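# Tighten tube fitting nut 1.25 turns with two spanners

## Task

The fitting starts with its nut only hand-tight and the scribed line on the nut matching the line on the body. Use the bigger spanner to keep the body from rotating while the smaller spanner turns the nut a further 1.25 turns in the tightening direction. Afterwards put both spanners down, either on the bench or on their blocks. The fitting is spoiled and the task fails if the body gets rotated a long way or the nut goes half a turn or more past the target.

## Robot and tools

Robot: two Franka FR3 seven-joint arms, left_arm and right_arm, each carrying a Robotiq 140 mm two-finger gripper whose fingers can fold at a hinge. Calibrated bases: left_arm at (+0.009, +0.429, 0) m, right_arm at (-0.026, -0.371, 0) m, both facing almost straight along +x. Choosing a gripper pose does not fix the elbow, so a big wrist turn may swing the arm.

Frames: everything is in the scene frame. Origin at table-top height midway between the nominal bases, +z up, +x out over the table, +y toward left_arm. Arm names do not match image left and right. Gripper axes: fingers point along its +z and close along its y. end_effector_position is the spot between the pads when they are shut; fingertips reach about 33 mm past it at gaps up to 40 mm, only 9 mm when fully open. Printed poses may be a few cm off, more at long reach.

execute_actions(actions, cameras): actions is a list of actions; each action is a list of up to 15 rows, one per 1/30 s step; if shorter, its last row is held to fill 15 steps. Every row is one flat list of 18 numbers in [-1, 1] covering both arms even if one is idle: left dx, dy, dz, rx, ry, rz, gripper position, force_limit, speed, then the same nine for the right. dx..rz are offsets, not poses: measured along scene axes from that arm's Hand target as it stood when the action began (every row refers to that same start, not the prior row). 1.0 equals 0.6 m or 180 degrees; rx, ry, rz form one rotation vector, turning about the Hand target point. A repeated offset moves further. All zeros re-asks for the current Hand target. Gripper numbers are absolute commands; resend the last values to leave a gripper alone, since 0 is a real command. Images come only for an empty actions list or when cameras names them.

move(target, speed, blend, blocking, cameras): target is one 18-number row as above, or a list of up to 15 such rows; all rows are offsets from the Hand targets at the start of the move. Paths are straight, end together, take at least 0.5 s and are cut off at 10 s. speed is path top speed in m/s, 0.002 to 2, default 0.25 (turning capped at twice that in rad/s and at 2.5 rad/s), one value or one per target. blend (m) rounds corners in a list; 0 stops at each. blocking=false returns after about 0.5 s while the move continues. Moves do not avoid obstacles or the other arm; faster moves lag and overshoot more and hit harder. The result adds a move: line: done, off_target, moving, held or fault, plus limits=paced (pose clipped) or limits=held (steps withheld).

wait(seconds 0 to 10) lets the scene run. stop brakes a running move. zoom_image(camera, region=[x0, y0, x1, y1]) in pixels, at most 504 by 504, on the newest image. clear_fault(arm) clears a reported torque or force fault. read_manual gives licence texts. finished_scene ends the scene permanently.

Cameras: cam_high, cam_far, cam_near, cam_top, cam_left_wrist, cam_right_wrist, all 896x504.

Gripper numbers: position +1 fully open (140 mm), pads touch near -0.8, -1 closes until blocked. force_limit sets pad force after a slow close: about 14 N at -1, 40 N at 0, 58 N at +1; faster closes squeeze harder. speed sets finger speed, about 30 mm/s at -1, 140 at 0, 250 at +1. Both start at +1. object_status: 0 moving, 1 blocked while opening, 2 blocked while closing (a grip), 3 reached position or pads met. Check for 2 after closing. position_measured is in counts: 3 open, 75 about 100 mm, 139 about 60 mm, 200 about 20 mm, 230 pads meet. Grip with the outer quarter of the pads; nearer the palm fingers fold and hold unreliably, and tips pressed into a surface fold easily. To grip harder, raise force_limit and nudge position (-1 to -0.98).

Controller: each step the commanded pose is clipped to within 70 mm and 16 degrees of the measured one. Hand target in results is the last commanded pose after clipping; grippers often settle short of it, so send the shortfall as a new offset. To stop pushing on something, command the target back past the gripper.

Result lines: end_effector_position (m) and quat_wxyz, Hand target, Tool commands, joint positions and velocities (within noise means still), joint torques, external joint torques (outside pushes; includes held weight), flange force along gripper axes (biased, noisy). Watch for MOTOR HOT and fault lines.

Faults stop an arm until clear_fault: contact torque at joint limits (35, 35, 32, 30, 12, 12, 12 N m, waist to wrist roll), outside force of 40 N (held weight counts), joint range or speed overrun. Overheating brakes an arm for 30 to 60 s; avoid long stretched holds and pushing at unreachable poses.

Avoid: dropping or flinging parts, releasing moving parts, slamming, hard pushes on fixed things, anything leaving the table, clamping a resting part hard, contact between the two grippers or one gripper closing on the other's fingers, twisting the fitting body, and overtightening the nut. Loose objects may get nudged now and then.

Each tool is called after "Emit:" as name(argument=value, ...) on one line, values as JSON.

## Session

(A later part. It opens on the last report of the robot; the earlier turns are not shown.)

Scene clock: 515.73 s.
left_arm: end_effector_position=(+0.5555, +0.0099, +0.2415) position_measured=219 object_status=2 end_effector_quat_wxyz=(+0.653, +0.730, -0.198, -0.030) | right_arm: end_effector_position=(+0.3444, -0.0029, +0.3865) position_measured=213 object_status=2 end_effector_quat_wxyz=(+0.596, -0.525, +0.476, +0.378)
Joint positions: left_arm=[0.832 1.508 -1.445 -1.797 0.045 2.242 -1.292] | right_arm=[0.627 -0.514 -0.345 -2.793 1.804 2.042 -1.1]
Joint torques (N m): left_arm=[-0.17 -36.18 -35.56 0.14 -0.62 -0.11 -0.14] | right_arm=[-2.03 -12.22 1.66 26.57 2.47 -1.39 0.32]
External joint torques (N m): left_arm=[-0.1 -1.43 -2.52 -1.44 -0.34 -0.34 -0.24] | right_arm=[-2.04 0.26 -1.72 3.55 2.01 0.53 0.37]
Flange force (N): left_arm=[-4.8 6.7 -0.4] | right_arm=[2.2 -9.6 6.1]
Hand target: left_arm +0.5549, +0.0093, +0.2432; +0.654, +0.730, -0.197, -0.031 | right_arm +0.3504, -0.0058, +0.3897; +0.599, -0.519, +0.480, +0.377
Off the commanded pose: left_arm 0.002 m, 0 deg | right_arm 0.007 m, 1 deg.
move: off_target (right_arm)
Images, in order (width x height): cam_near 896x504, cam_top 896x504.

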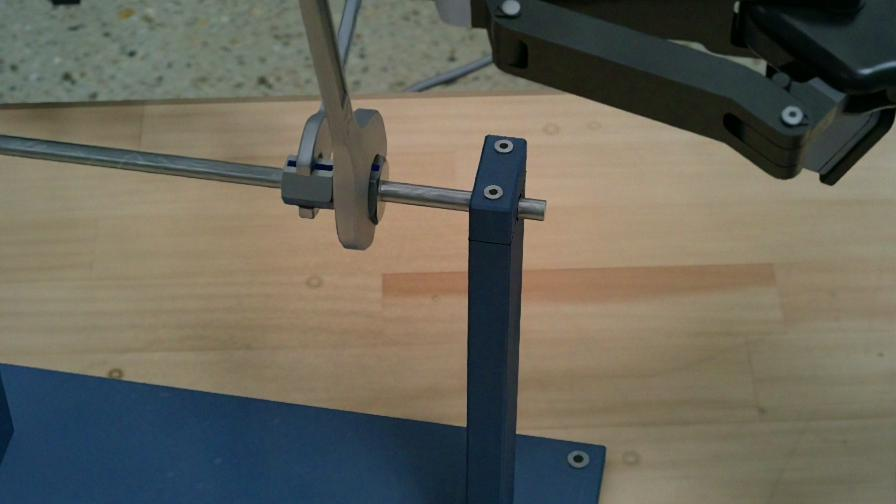

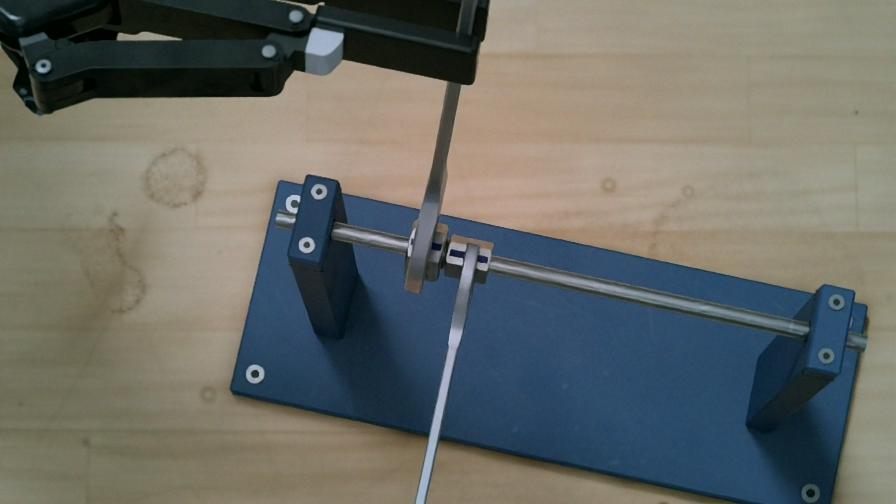

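Emit:
move(target=[[-0.025,0.0012,0.0588,-0.01525,-0.08192,0,-1,0.8,-1,0,0,0,0,0,0,-1,0.8,-1],[-0.0597,0.0026,0.1104,-0.0305,-0.16383,0,-1,0.8,-1,0,0,0,0,0,0,-1,0.8,-1],[-0.1064,0.0062,0.1514,-0.04575,-0.24575,0,-1,0.8,-1,0,0,0,0,0,0,-1,0.8,-1]], speed=0.07, blend=0.005, cameras=["cam_top","cam_near","cam_far"])

Emit:
zoom_image(camera="cam_far", region=[530, 120, 630, 220])

Emit:
zoom_image(camera="cam_top", region=[390, 200, 530, 320])

Scene clock: 523.20 s.
left_arm: end_effector_position=(+0.5110, +0.0214, +0.3246) position_measured=219 object_status=2 end_effector_quat_wxyz=(+0.584, +0.662, -0.397, +0.252) | right_arm: end_effector_position=(+0.3439, -0.0027, +0.3863) position_measured=213 object_status=2 end_effector_quat_wxyz=(+0.596, -0.526, +0.476, +0.378)
Joint positions: left_arm=[1.046 1.774 -1.664 -2.169 0.679 2.443 -1.183] | right_arm=[0.628 -0.514 -0.345 -2.793 1.804 2.042 -1.102]
Joint velocities: left_arm=[0 -0.001 -0.001 -0.001 0.001 0 0.004] | right_arm=[within noise]
Joint torques (N m): left_arm=[-6.16 -26.09 -42.12 -17.04 -0.17 -0.94 2.69] | right_arm=[-2.67 -12.33 0.72 27.34 2.88 -1.21 0.42]
External joint torques (N m): left_arm=[-6.11 -0.11 -10.68 -12.84 -0.93 -2.79 2.61] | right_arm=[-2.67 0.13 -2.65 4.38 2.43 0.71 0.48]
Flange force (N): left_arm=[1.9 23.9 -5.2] | right_arm=[2.6 -12.1 6.0]
Hand target: left_arm +0.4910, +0.0130, +0.3340; +0.581, +0.640, -0.430, +0.260 | right_arm +0.3504, -0.0058, +0.3897; +0.599, -0.519, +0.480, +0.377
Off the commanded pose: left_arm 0.024 m, 5 deg | right_arm 0.008 m, 1 deg.
joint sent to its limit (left arm) — joint 2 (shoulder), upper limit. The joint targets still meet the commanded pose.
move: off_target (left_arm, right_arm)
Images, in order (width x height): cam_far 896x504, cam_near 896x504, cam_top 896x504.

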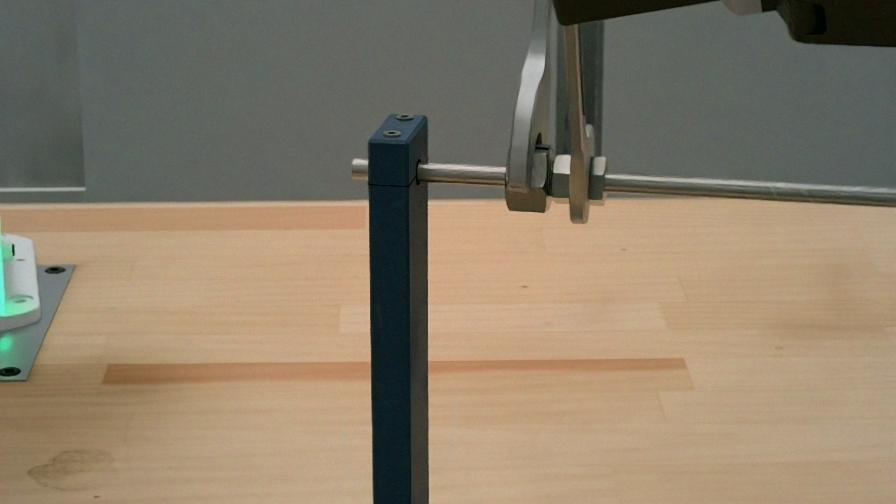

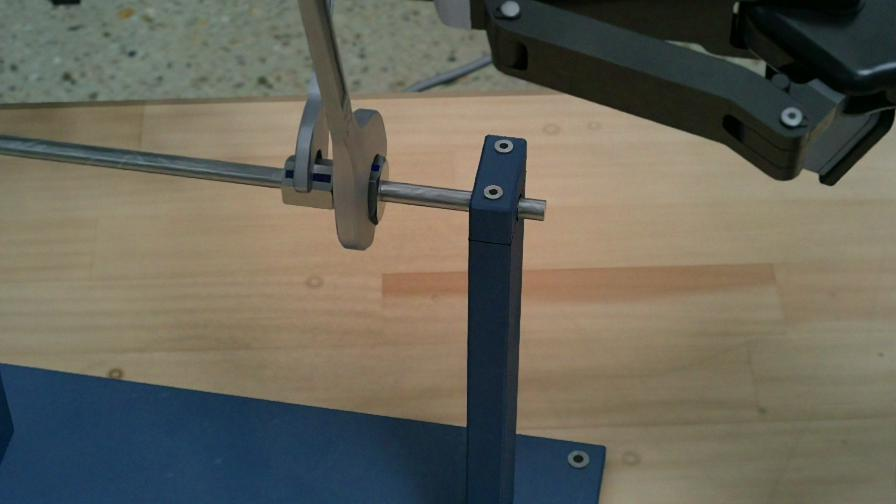

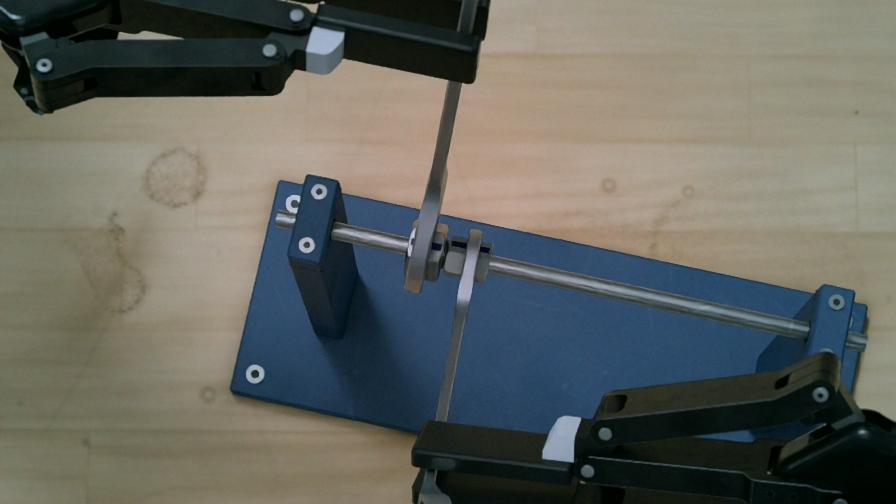

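Scaled by 5.040 from the camera's 896x504 image, which has a finer 1280x720 frame.

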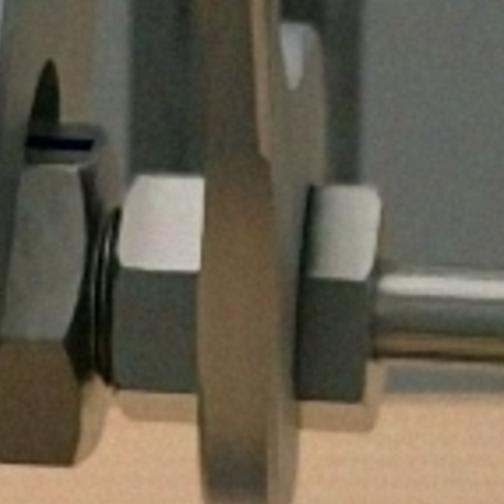

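Scaled by 3.600 from the camera's 896x504 image, which has a finer 1280x720 frame.

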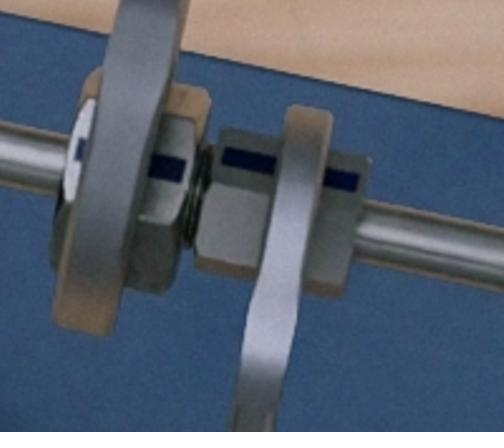

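Emit:
move(target=[[-0.044,0.0032,0.0232,-0.0122,-0.06553,0,-1,0.8,-1,0,0,0,0,0,0,-1,0.8,-1],[-0.0793,0.008,0.0344,-0.02135,-0.11468,0,-1,0.8,-1,0,0,0,0,0,0,-1,0.8,-1]], speed=0.07, blend=0.005, cameras=["cam_top","cam_near","cam_far"])

Emit:
zoom_image(camera="cam_far", region=[530, 120, 630, 220])

Emit:
zoom_image(camera="cam_top", region=[390, 200, 530, 320])

Scene clock: 528.20 s.
left_arm: end_effector_position=(+0.4683, +0.0291, +0.3534) position_measured=219 object_status=2 end_effector_quat_wxyz=(+0.522, +0.590, -0.483, +0.382) | right_arm: end_effector_position=(+0.3432, -0.0022, +0.3860) position_measured=213 object_status=2 end_effector_quat_wxyz=(+0.596, -0.527, +0.474, +0.377)
Joint positions: left_arm=[1.167 1.774 -1.656 -2.383 0.796 2.59 -0.978] | right_arm=[0.629 -0.514 -0.345 -2.794 1.803 2.041 -1.105]
Joint velocities: left_arm=[0.001 0 -0.001 0.001 -0.001 0 0.005] | right_arm=[within noise]
Joint torques (N m): left_arm=[-8.18 -21.7 -35.42 -17.96 1.41 -1.24 3.01] | right_arm=[-2.94 -12.28 0.39 27.58 3.12 -1.11 0.55]
External joint torques (N m): left_arm=[-8.25 -0.2 -5.85 -14.57 0.2 -3.39 2.95] | right_arm=[-3.01 0.19 -3.03 4.58 2.67 0.82 0.6]
Flange force (N): left_arm=[3.4 21.0 -1.7] | right_arm=[2.8 -12.9 6.0]
Hand target: left_arm +0.4435, +0.0178, +0.3547; +0.516, +0.564, -0.518, +0.385 | right_arm +0.3504, -0.0058, +0.3897; +0.599, -0.519, +0.480, +0.377
Off the commanded pose: left_arm 0.027 m, 5 deg | right_arm 0.009 m, 1 deg.
joint sent to its limit (left arm) — joint 2 (shoulder), upper limit. The joint targets still meet the commanded pose.
move: off_target (left_arm, right_arm)
Images, in order (width x height): cam_far 896x504, cam_near 896x504, cam_top 896x504.

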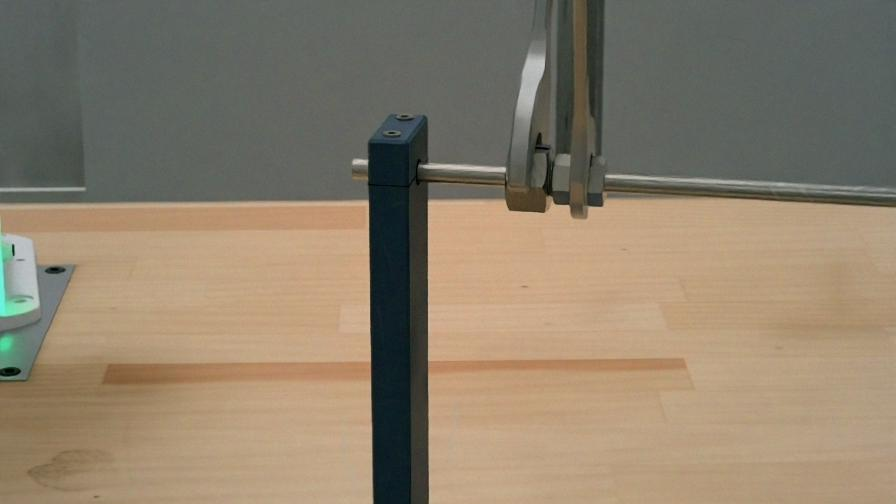

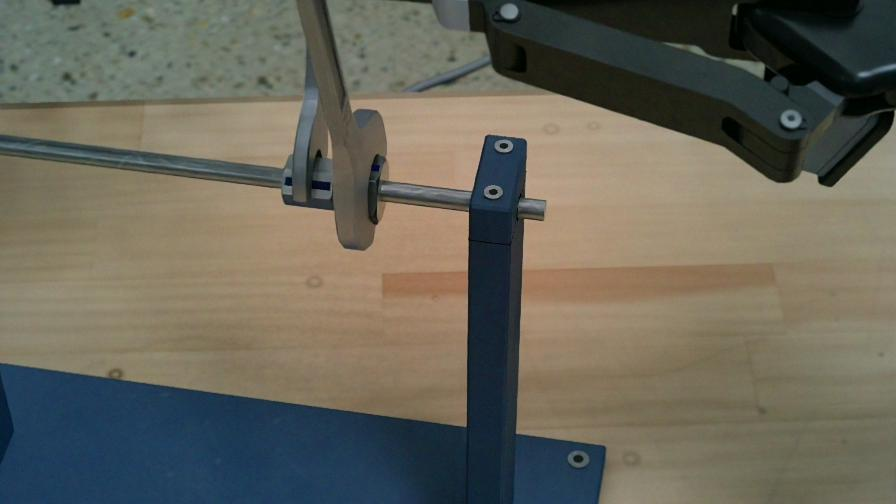

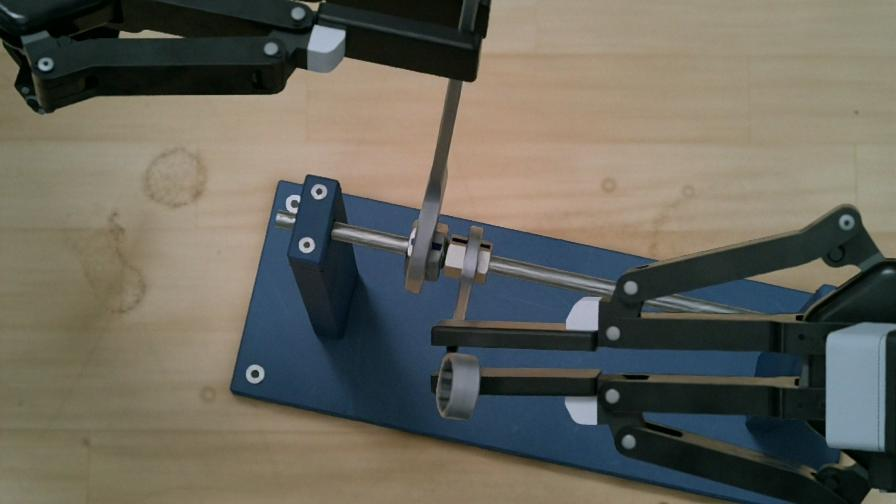

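Scaled by 5.040 from the camera's 896x504 image, which has a finer 1280x720 frame.

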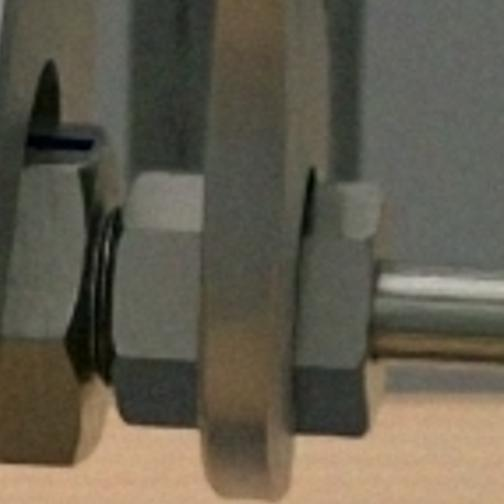

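Scaled by 3.600 from the camera's 896x504 image, which has a finer 1280x720 frame.

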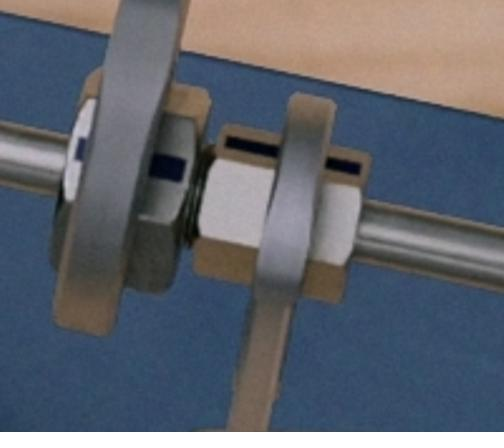

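Emit:
move(target=[[-0.0204,0.0021,0.0037,-0.00508,-0.02731,0,-1,0.8,-1,0,0,0,0,0,0,-1,0.8,-1],[-0.0366,0.0051,0.0054,-0.00915,-0.04915,0,-1,0.8,-1,0,0,0,0,0,0,-1,0.8,-1]], speed=0.05, blend=0.003, cameras=["cam_top","cam_near","cam_far"])

Emit:
zoom_image(camera="cam_far", region=[530, 120, 630, 220])

Emit:
zoom_image(camera="cam_top", region=[390, 200, 530, 320])

Scene clock: 531.73 s.
left_arm: end_effector_position=(+0.4485, +0.0331, +0.3607) position_measured=219 object_status=2 end_effector_quat_wxyz=(+0.491, +0.554, -0.513, +0.435) | right_arm: end_effector_position=(+0.3428, -0.0020, +0.3859) position_measured=213 object_status=2 end_effector_quat_wxyz=(+0.596, -0.528, +0.474, +0.377)
Joint positions: left_arm=[1.224 1.775 -1.636 -2.474 0.847 2.659 -0.88] | right_arm=[0.629 -0.514 -0.345 -2.794 1.802 2.041 -1.106]
Joint velocities: left_arm=[-0.001 -0.001 0.001 0 0 0 0.005] | right_arm=[within noise]
Joint torques (N m): left_arm=[-8.54 -20.24 -32.09 -18.51 2.54 -1.95 3.18] | right_arm=[-3.06 -12.41 0.22 27.67 3.24 -1.08 0.67]
External joint torques (N m): left_arm=[-8.48 -0.7 -3.85 -15.12 1.16 -4.13 3.14] | right_arm=[-3.06 0.05 -3.14 4.72 2.78 0.84 0.73]
Flange force (N): left_arm=[2.5 20.9 -1.6] | right_arm=[2.2 -13.0 5.9]
Hand target: left_arm +0.4215, +0.0209, +0.3579; +0.482, +0.525, -0.551, +0.435 | right_arm +0.3504, -0.0058, +0.3897; +0.599, -0.519, +0.480, +0.377
Off the commanded pose: left_arm 0.030 m, 6 deg | right_arm 0.009 m, 1 deg.
joint sent to its limit (left arm) — joint 2 (shoulder), upper limit. The joint targets still meet the commanded pose.
move: off_target (left_arm, right_arm)
Images, in order (width x height): cam_far 896x504, cam_near 896x504, cam_top 896x504.

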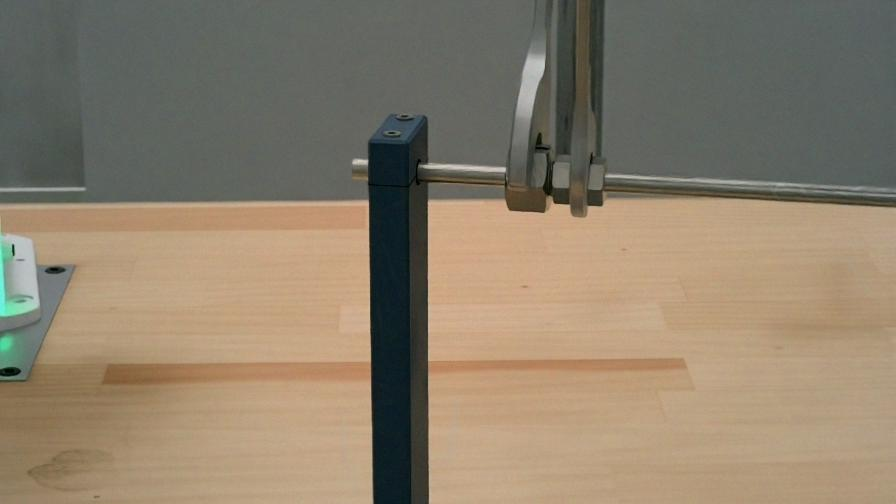

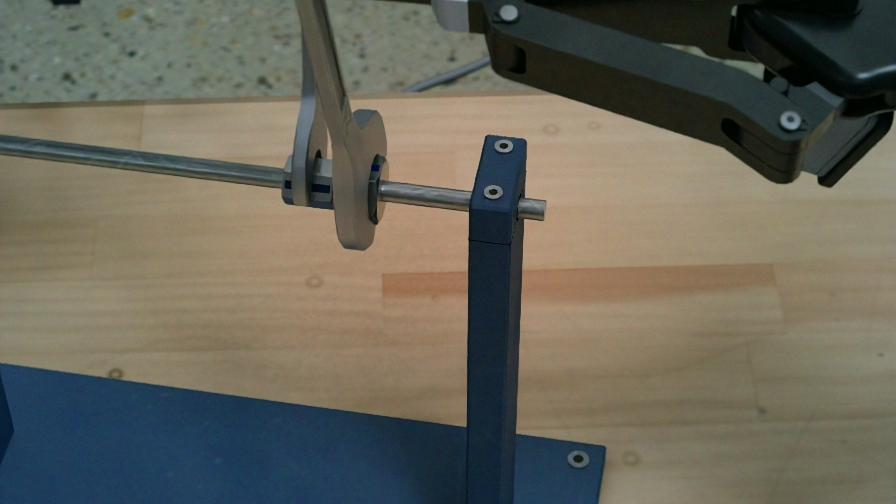

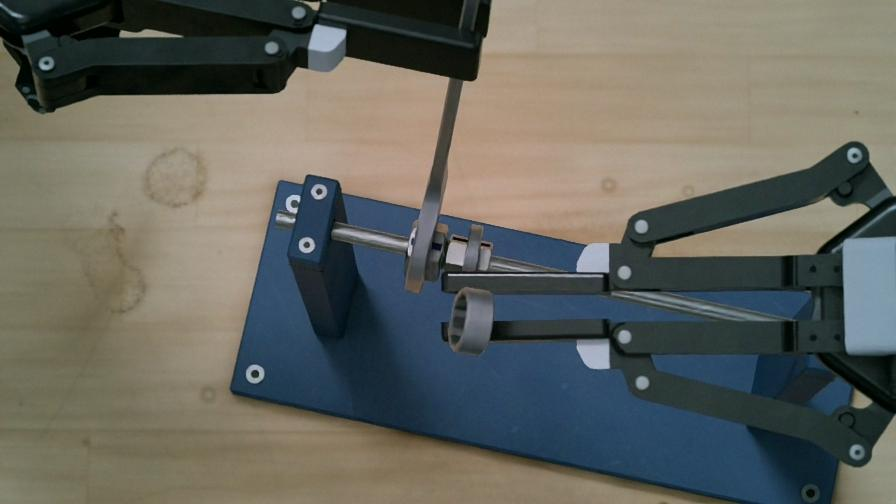

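Scaled by 5.040 from the camera's 896x504 image, which has a finer 1280x720 frame.

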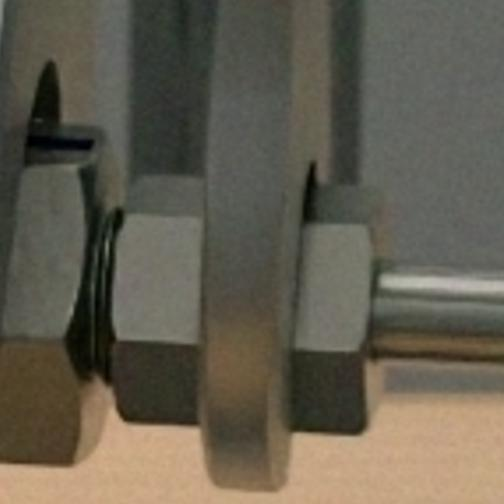

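Scaled by 3.600 from the camera's 896x504 image, which has a finer 1280x720 frame.

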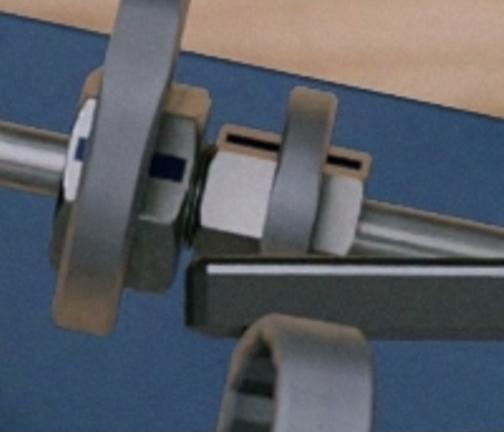

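Emit:
move(target=[0,0,0,0,0,0,-1,0.8,-1,0.0079,-0.0015,0.0022,0.002,0.0109,0,-1,0.8,-1], speed=0.03, cameras=["cam_top","cam_far"])

Emit:
zoom_image(camera="cam_top", region=[390, 200, 530, 320])

Emit:
zoom_image(camera="cam_far", region=[530, 120, 630, 220])

Scene clock: 534.23 s.
left_arm: end_effector_position=(+0.4483, +0.0330, +0.3607) position_measured=219 object_status=2 end_effector_quat_wxyz=(+0.490, +0.553, -0.514, +0.435) | right_arm: end_effector_position=(+0.3430, -0.0007, +0.3856) position_measured=213 object_status=2 end_effector_quat_wxyz=(+0.590, -0.526, +0.476, +0.384)
Joint positions: left_arm=[1.224 1.775 -1.636 -2.475 0.847 2.659 -0.877] | right_arm=[0.629 -0.504 -0.347 -2.786 1.794 2.032 -1.087]
Joint velocities: left_arm=[within noise] | right_arm=[0 0.001 -0.002 -0.001 -0.001 0 0.004]
Joint torques (N m): left_arm=[-8.55 -20.33 -32.08 -18.22 2.48 -1.98 3.22] | right_arm=[-3.88 -11.58 -0.8 28.88 3.89 -0.81 1.59]
External joint torques (N m): left_arm=[-8.48 -0.78 -3.95 -14.89 1.11 -4.16 3.18] | right_arm=[-3.87 1.08 -4.1 6.03 3.41 1.08 1.65]
Flange force (N): left_arm=[3.0 20.1 -1.6] | right_arm=[3.8 -20.1 8.0]
Hand target: left_arm +0.4215, +0.0209, +0.3579; +0.482, +0.525, -0.551, +0.435 | right_arm +0.3552, -0.0067, +0.3910; +0.592, -0.510, +0.489, +0.387
Off the commanded pose: left_arm 0.030 m, 5 deg | right_arm 0.015 m, 2 deg.
joint sent to its limit (left arm) — joint 2 (shoulder), upper limit. The joint targets still meet the commanded pose.
move: off_target (left_arm, right_arm)
Images, in order (width x height): cam_far 896x504, cam_top 896x504.

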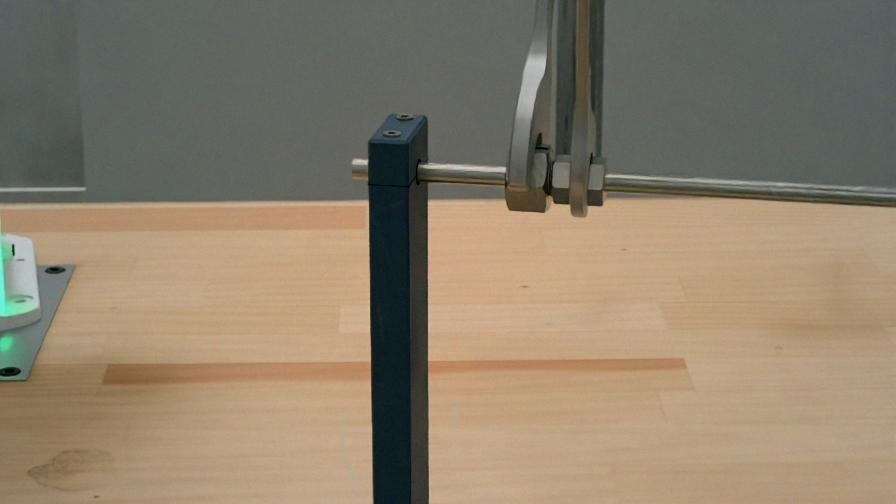

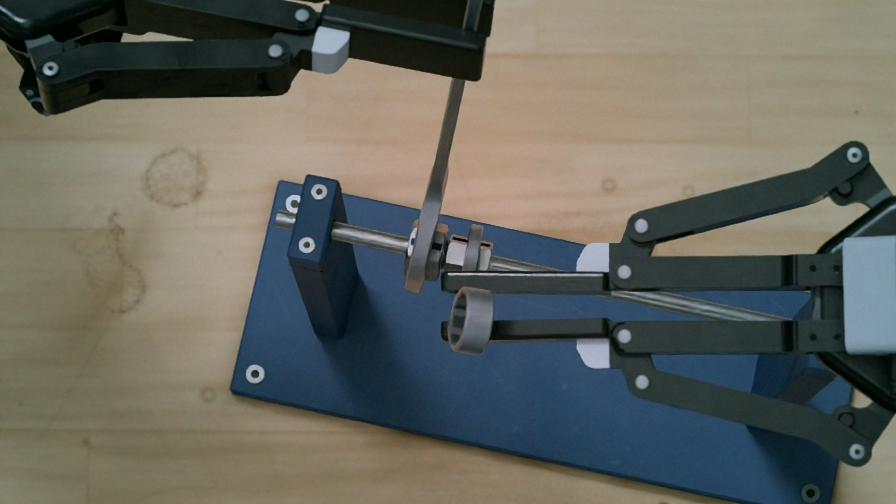

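Scaled by 3.600 from the camera's 896x504 image, which has a finer 1280x720 frame.

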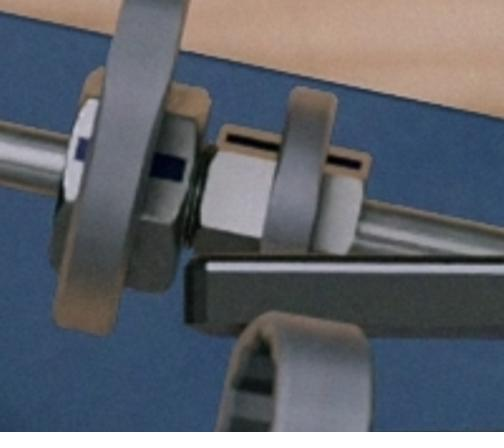

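Scaled by 5.040 from the camera's 896x504 image, which has a finer 1280x720 frame.

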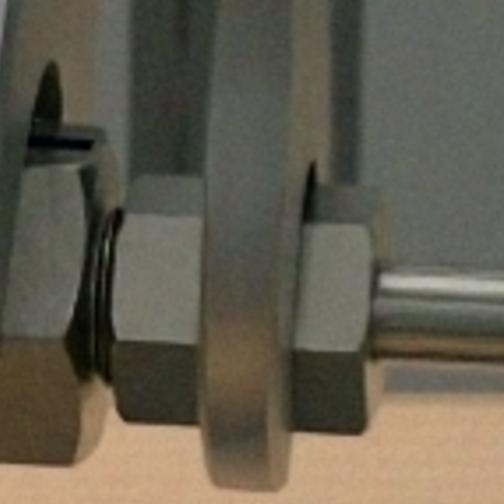

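Emit:
move(target=[0,0,0,0,0,0,-1,0.8,-1,-0.003,-0.0015,-0.0008,-0.002,-0.0109,0,-1,0.8,-1], speed=0.03, cameras=["cam_top"])

Emit:
zoom_image(camera="cam_top", region=[390, 200, 530, 320])

Scene clock: 536.13 s.
left_arm: end_effector_position=(+0.4483, +0.0330, +0.3607) position_measured=219 object_status=2 end_effector_quat_wxyz=(+0.490, +0.553, -0.514, +0.435) | right_arm: end_effector_position=(+0.3429, -0.0012, +0.3857) position_measured=213 object_status=2 end_effector_quat_wxyz=(+0.593, -0.530, +0.472, +0.380)
Joint positions: left_arm=[1.224 1.775 -1.636 -2.475 0.847 2.659 -0.877] | right_arm=[0.628 -0.505 -0.347 -2.787 1.793 2.032 -1.101]
Joint torques (N m): left_arm=[-8.56 -20.28 -32.09 -18.2 2.5 -1.97 3.21] | right_arm=[-4.44 -13.19 -0.23 27.5 3.61 -0.66 0.66]
External joint torques (N m): left_arm=[-8.65 -0.76 -3.82 -14.86 1.13 -4.17 3.17] | right_arm=[-4.46 -0.45 -3.59 4.46 3.11 1.26 0.71]
Flange force (N): left_arm=[2.9 19.8 -1.1] | right_arm=[0.4 -11.0 2.9]
Hand target: left_arm +0.4215, +0.0209, +0.3579; +0.482, +0.525, -0.551, +0.435 | right_arm +0.3534, -0.0076, +0.3905; +0.599, -0.519, +0.480, +0.377
Off the commanded pose: left_arm 0.030 m, 5 deg | right_arm 0.013 m, 2 deg.
joint sent to its limit (left arm) — joint 2 (shoulder), upper limit. The joint targets still meet the commanded pose.
move: off_target (left_arm, right_arm)
Images, in order (width x height): cam_top 896x504.

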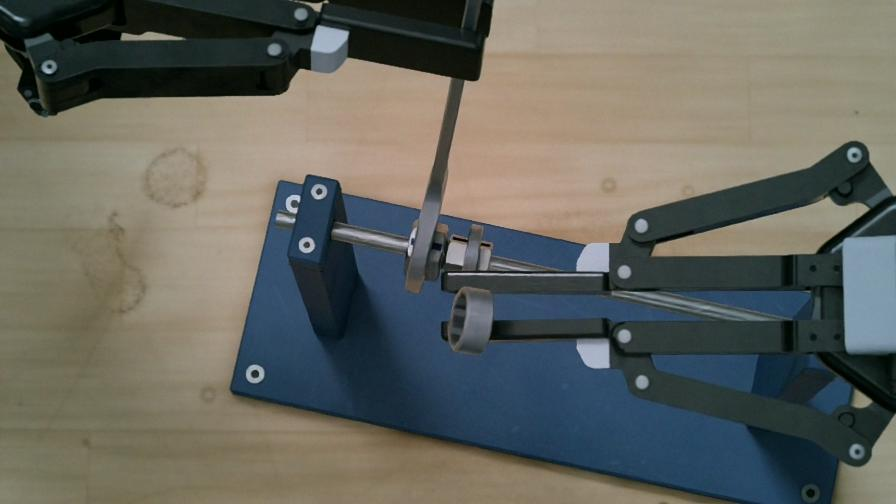

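Scaled by 3.600 from the camera's 896x504 image, which has a finer 1280x720 frame.

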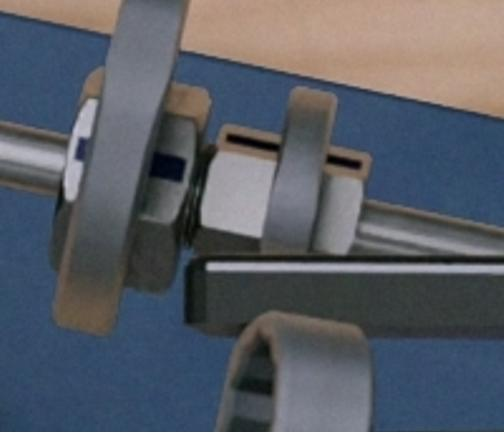

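Emit:
move(target=[[0.06567,0.01767,-0.00283,0.01423,0.07646,0,-1,0.8,-1,0,0,0,0,0,0,-1,0.8,-1],[0.091,0.013,0.04184,0.01423,0.07646,0,-1,0.8,-1,0,0,0,0,0,0,-1,0.8,-1]], speed=[0.05, 0.08], cameras=["cam_top","cam_near","cam_far"])

Emit:
zoom_image(camera="cam_far", region=[530, 120, 630, 220])

Emit:
zoom_image(camera="cam_top", region=[390, 200, 530, 320])

Emit:
zoom_image(camera="cam_near", region=[260, 100, 400, 260])

Scene clock: 541.53 s.
left_arm: end_effector_position=(+0.4770, +0.0290, +0.3825) position_measured=219 object_status=2 end_effector_quat_wxyz=(+0.531, +0.582, -0.500, +0.360) | right_arm: end_effector_position=(+0.3429, -0.0012, +0.3857) position_measured=213 object_status=2 end_effector_quat_wxyz=(+0.594, -0.530, +0.472, +0.380)
Joint positions: left_arm=[1.104 1.747 -1.746 -2.283 0.691 2.48 -0.954] | right_arm=[0.628 -0.505 -0.347 -2.787 1.793 2.032 -1.102]
Joint velocities: left_arm=[-0.001 0 0 0.002 -0.004 -0.004 -0.002] | right_arm=[within noise]
Joint torques (N m): left_arm=[-0.92 -25.78 -33.1 -1.78 0.31 1.88 -0.27] | right_arm=[-4.29 -13.1 -0.16 27.51 3.61 -0.66 0.64]
External joint torques (N m): left_arm=[-0.96 -1.86 -2.81 0.39 -0.58 -0.21 -0.33] | right_arm=[-4.36 -0.44 -3.56 4.61 3.13 1.26 0.7]
Flange force (N): left_arm=[10.1 -2.1 0.5] | right_arm=[0.4 -11.3 3.4]
Hand target: left_arm +0.4761, +0.0287, +0.3830; +0.533, +0.584, -0.498, +0.356 | right_arm +0.3534, -0.0076, +0.3905; +0.599, -0.519, +0.480, +0.377
Off the commanded pose: left_arm 0.001 m, 0 deg | right_arm 0.013 m, 2 deg.
move: off_target (right_arm)
Images, in order (width x height): cam_far 896x504, cam_near 896x504, cam_top 896x504.

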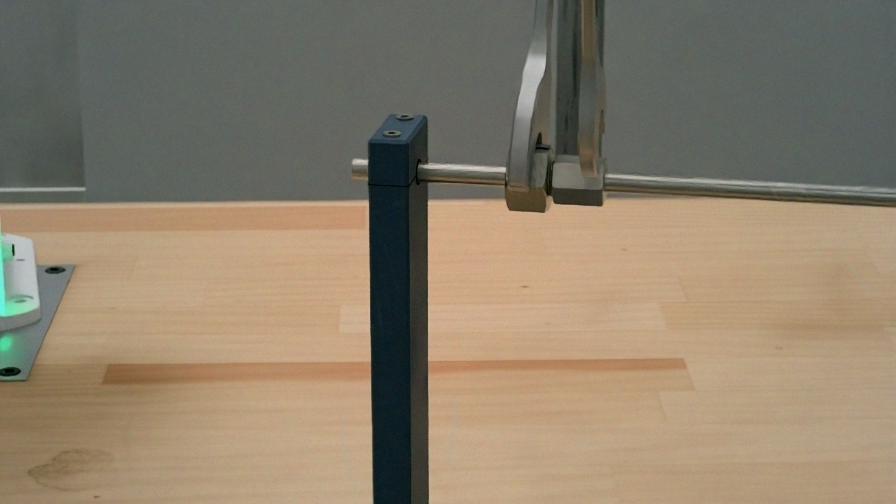

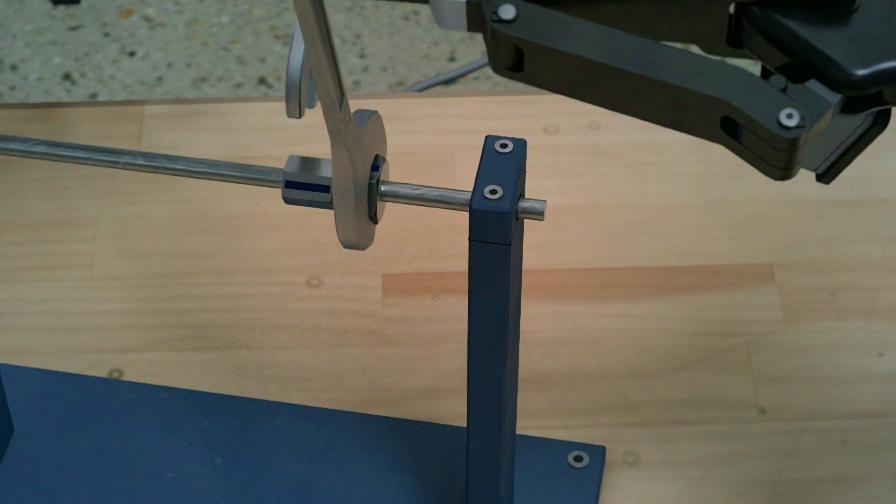

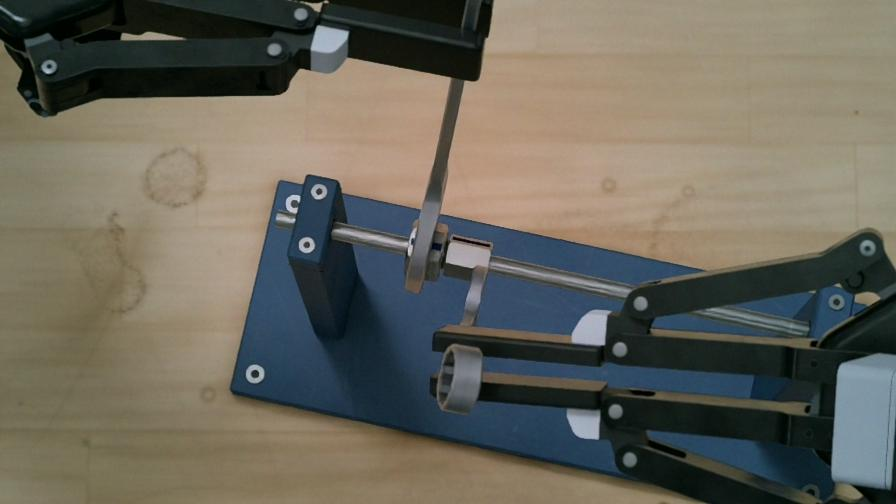

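Scaled by 5.040 from the camera's 896x504 image, which has a finer 1280x720 frame.

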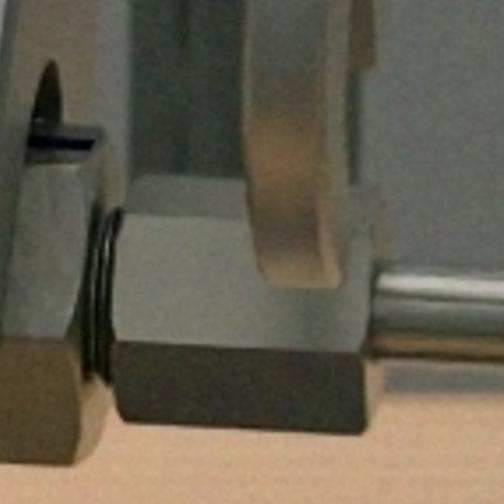

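Scaled by 3.600 from the camera's 896x504 image, which has a finer 1280x720 frame.

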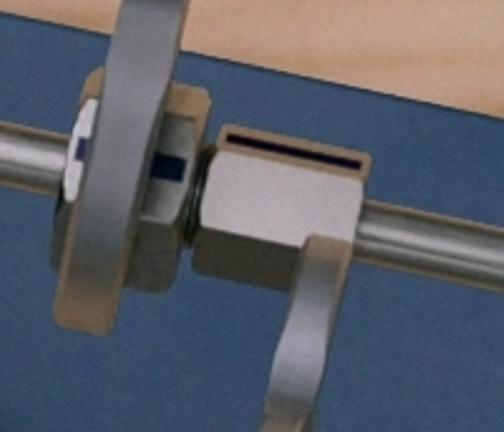

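Scaled by 3.150 from the camera's 896x504 image, which has a finer 1280x720 frame.

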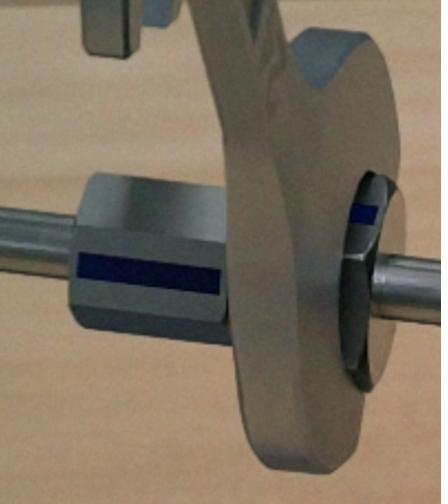

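Emit:
move(target=[[0.078,-0.02283,-0.05533,0.02135,0.11468,0,-1,0.8,-1,0,0,0,0,0,0,-1,0.8,-1],[0.14217,-0.0345,-0.1355,0.04168,0.22391,0,-1,0.8,-1,0,0,0,0,0,0,-1,0.8,-1],[0.175,-0.0405,-0.233,0.06202,0.33313,0,-1,0.8,-1,0,0,0,0,0,0,-1,0.8,-1]], speed=0.2, blend=0.01, cameras=["cam_top","cam_near","cam_far"])

Emit:
zoom_image(camera="cam_far", region=[530, 120, 630, 220])

Emit:
zoom_image(camera="cam_top", region=[420, 270, 490, 350])

Scene clock: 546.60 s.
left_arm: end_effector_position=(+0.5823, +0.0047, +0.2418) position_measured=219 object_status=2 end_effector_quat_wxyz=(+0.654, +0.730, -0.199, -0.026) | right_arm: end_effector_position=(+0.3429, -0.0012, +0.3857) position_measured=213 object_status=2 end_effector_quat_wxyz=(+0.594, -0.530, +0.472, +0.380)
Joint positions: left_arm=[0.769 1.599 -1.494 -1.672 0.161 2.187 -1.357] | right_arm=[0.628 -0.505 -0.347 -2.787 1.793 2.032 -1.102]
Joint velocities: left_arm=[0 -0.002 0.001 0.001 0 -0.001 -0.005] | right_arm=[within noise]
Joint torques (N m): left_arm=[-0.93 -39.71 -35.09 -0.16 -1.27 0.02 -0.26] | right_arm=[-4.26 -13.1 -0.13 27.49 3.61 -0.66 0.61]
External joint torques (N m): left_arm=[-0.92 -2.18 -1.96 0.32 -0.83 -0.4 -0.37] | right_arm=[-4.24 -0.34 -3.44 4.49 3.11 1.24 0.67]
Flange force (N): left_arm=[6.3 3.7 -0.7] | right_arm=[0.7 -11.1 3.8]
Hand target: left_arm +0.5811, +0.0044, +0.2432; +0.654, +0.730, -0.197, -0.031 | right_arm +0.3534, -0.0076, +0.3905; +0.599, -0.519, +0.480, +0.377
Off the commanded pose: left_arm 0.002 m, 1 deg | right_arm 0.013 m, 2 deg.
move: off_target (right_arm)
Images, in order (width x height): cam_far 896x504, cam_near 896x504, cam_top 896x504.

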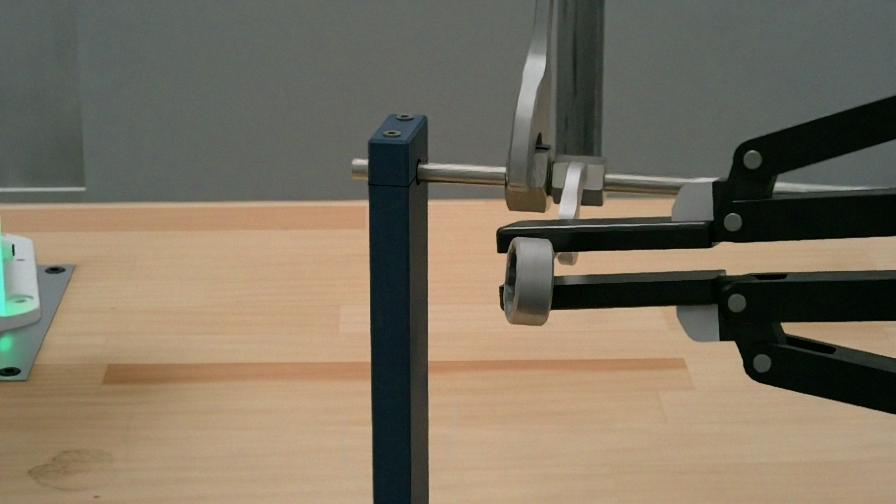

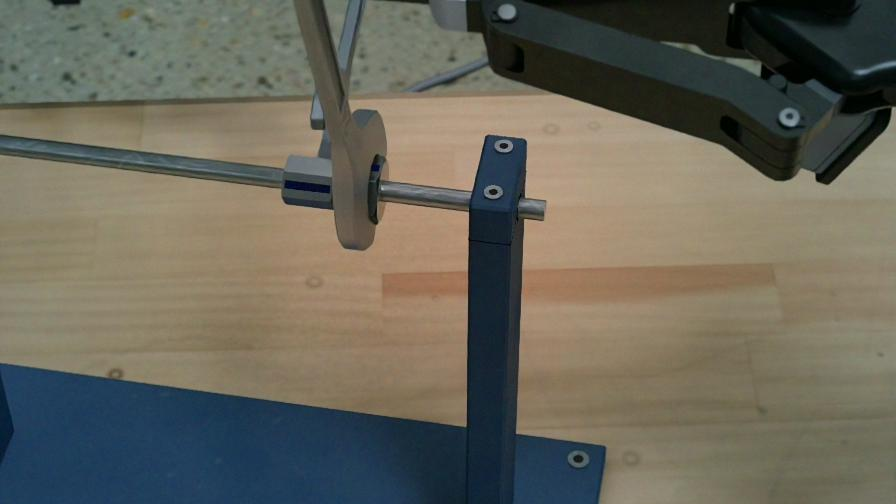

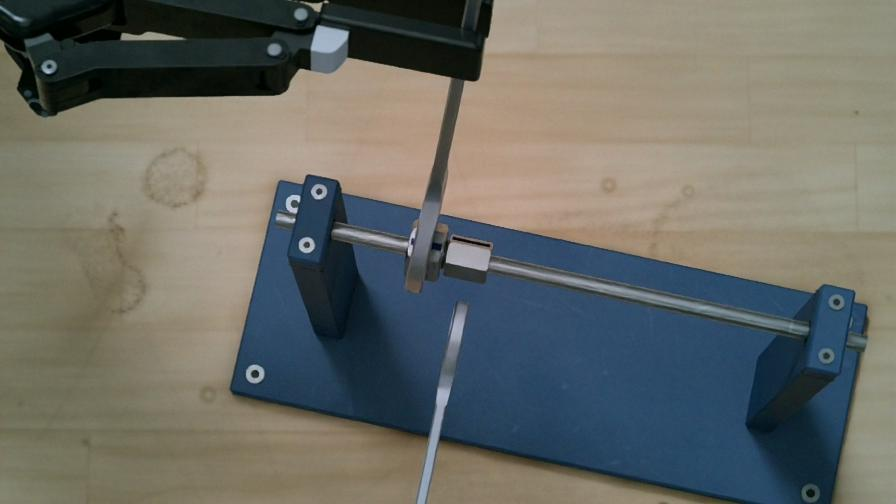

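Scaled by 5.040 from the camera's 896x504 image, which has a finer 1280x720 frame.

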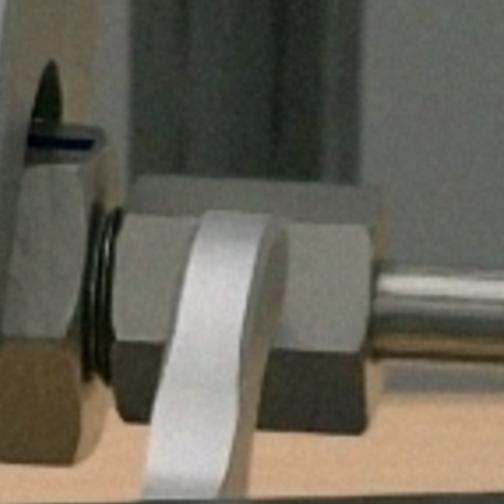

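Scaled by 6.300 from the camera's 896x504 image, which has a finer 1280x720 frame.

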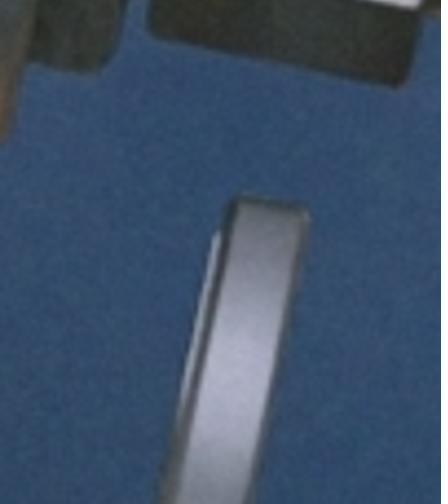

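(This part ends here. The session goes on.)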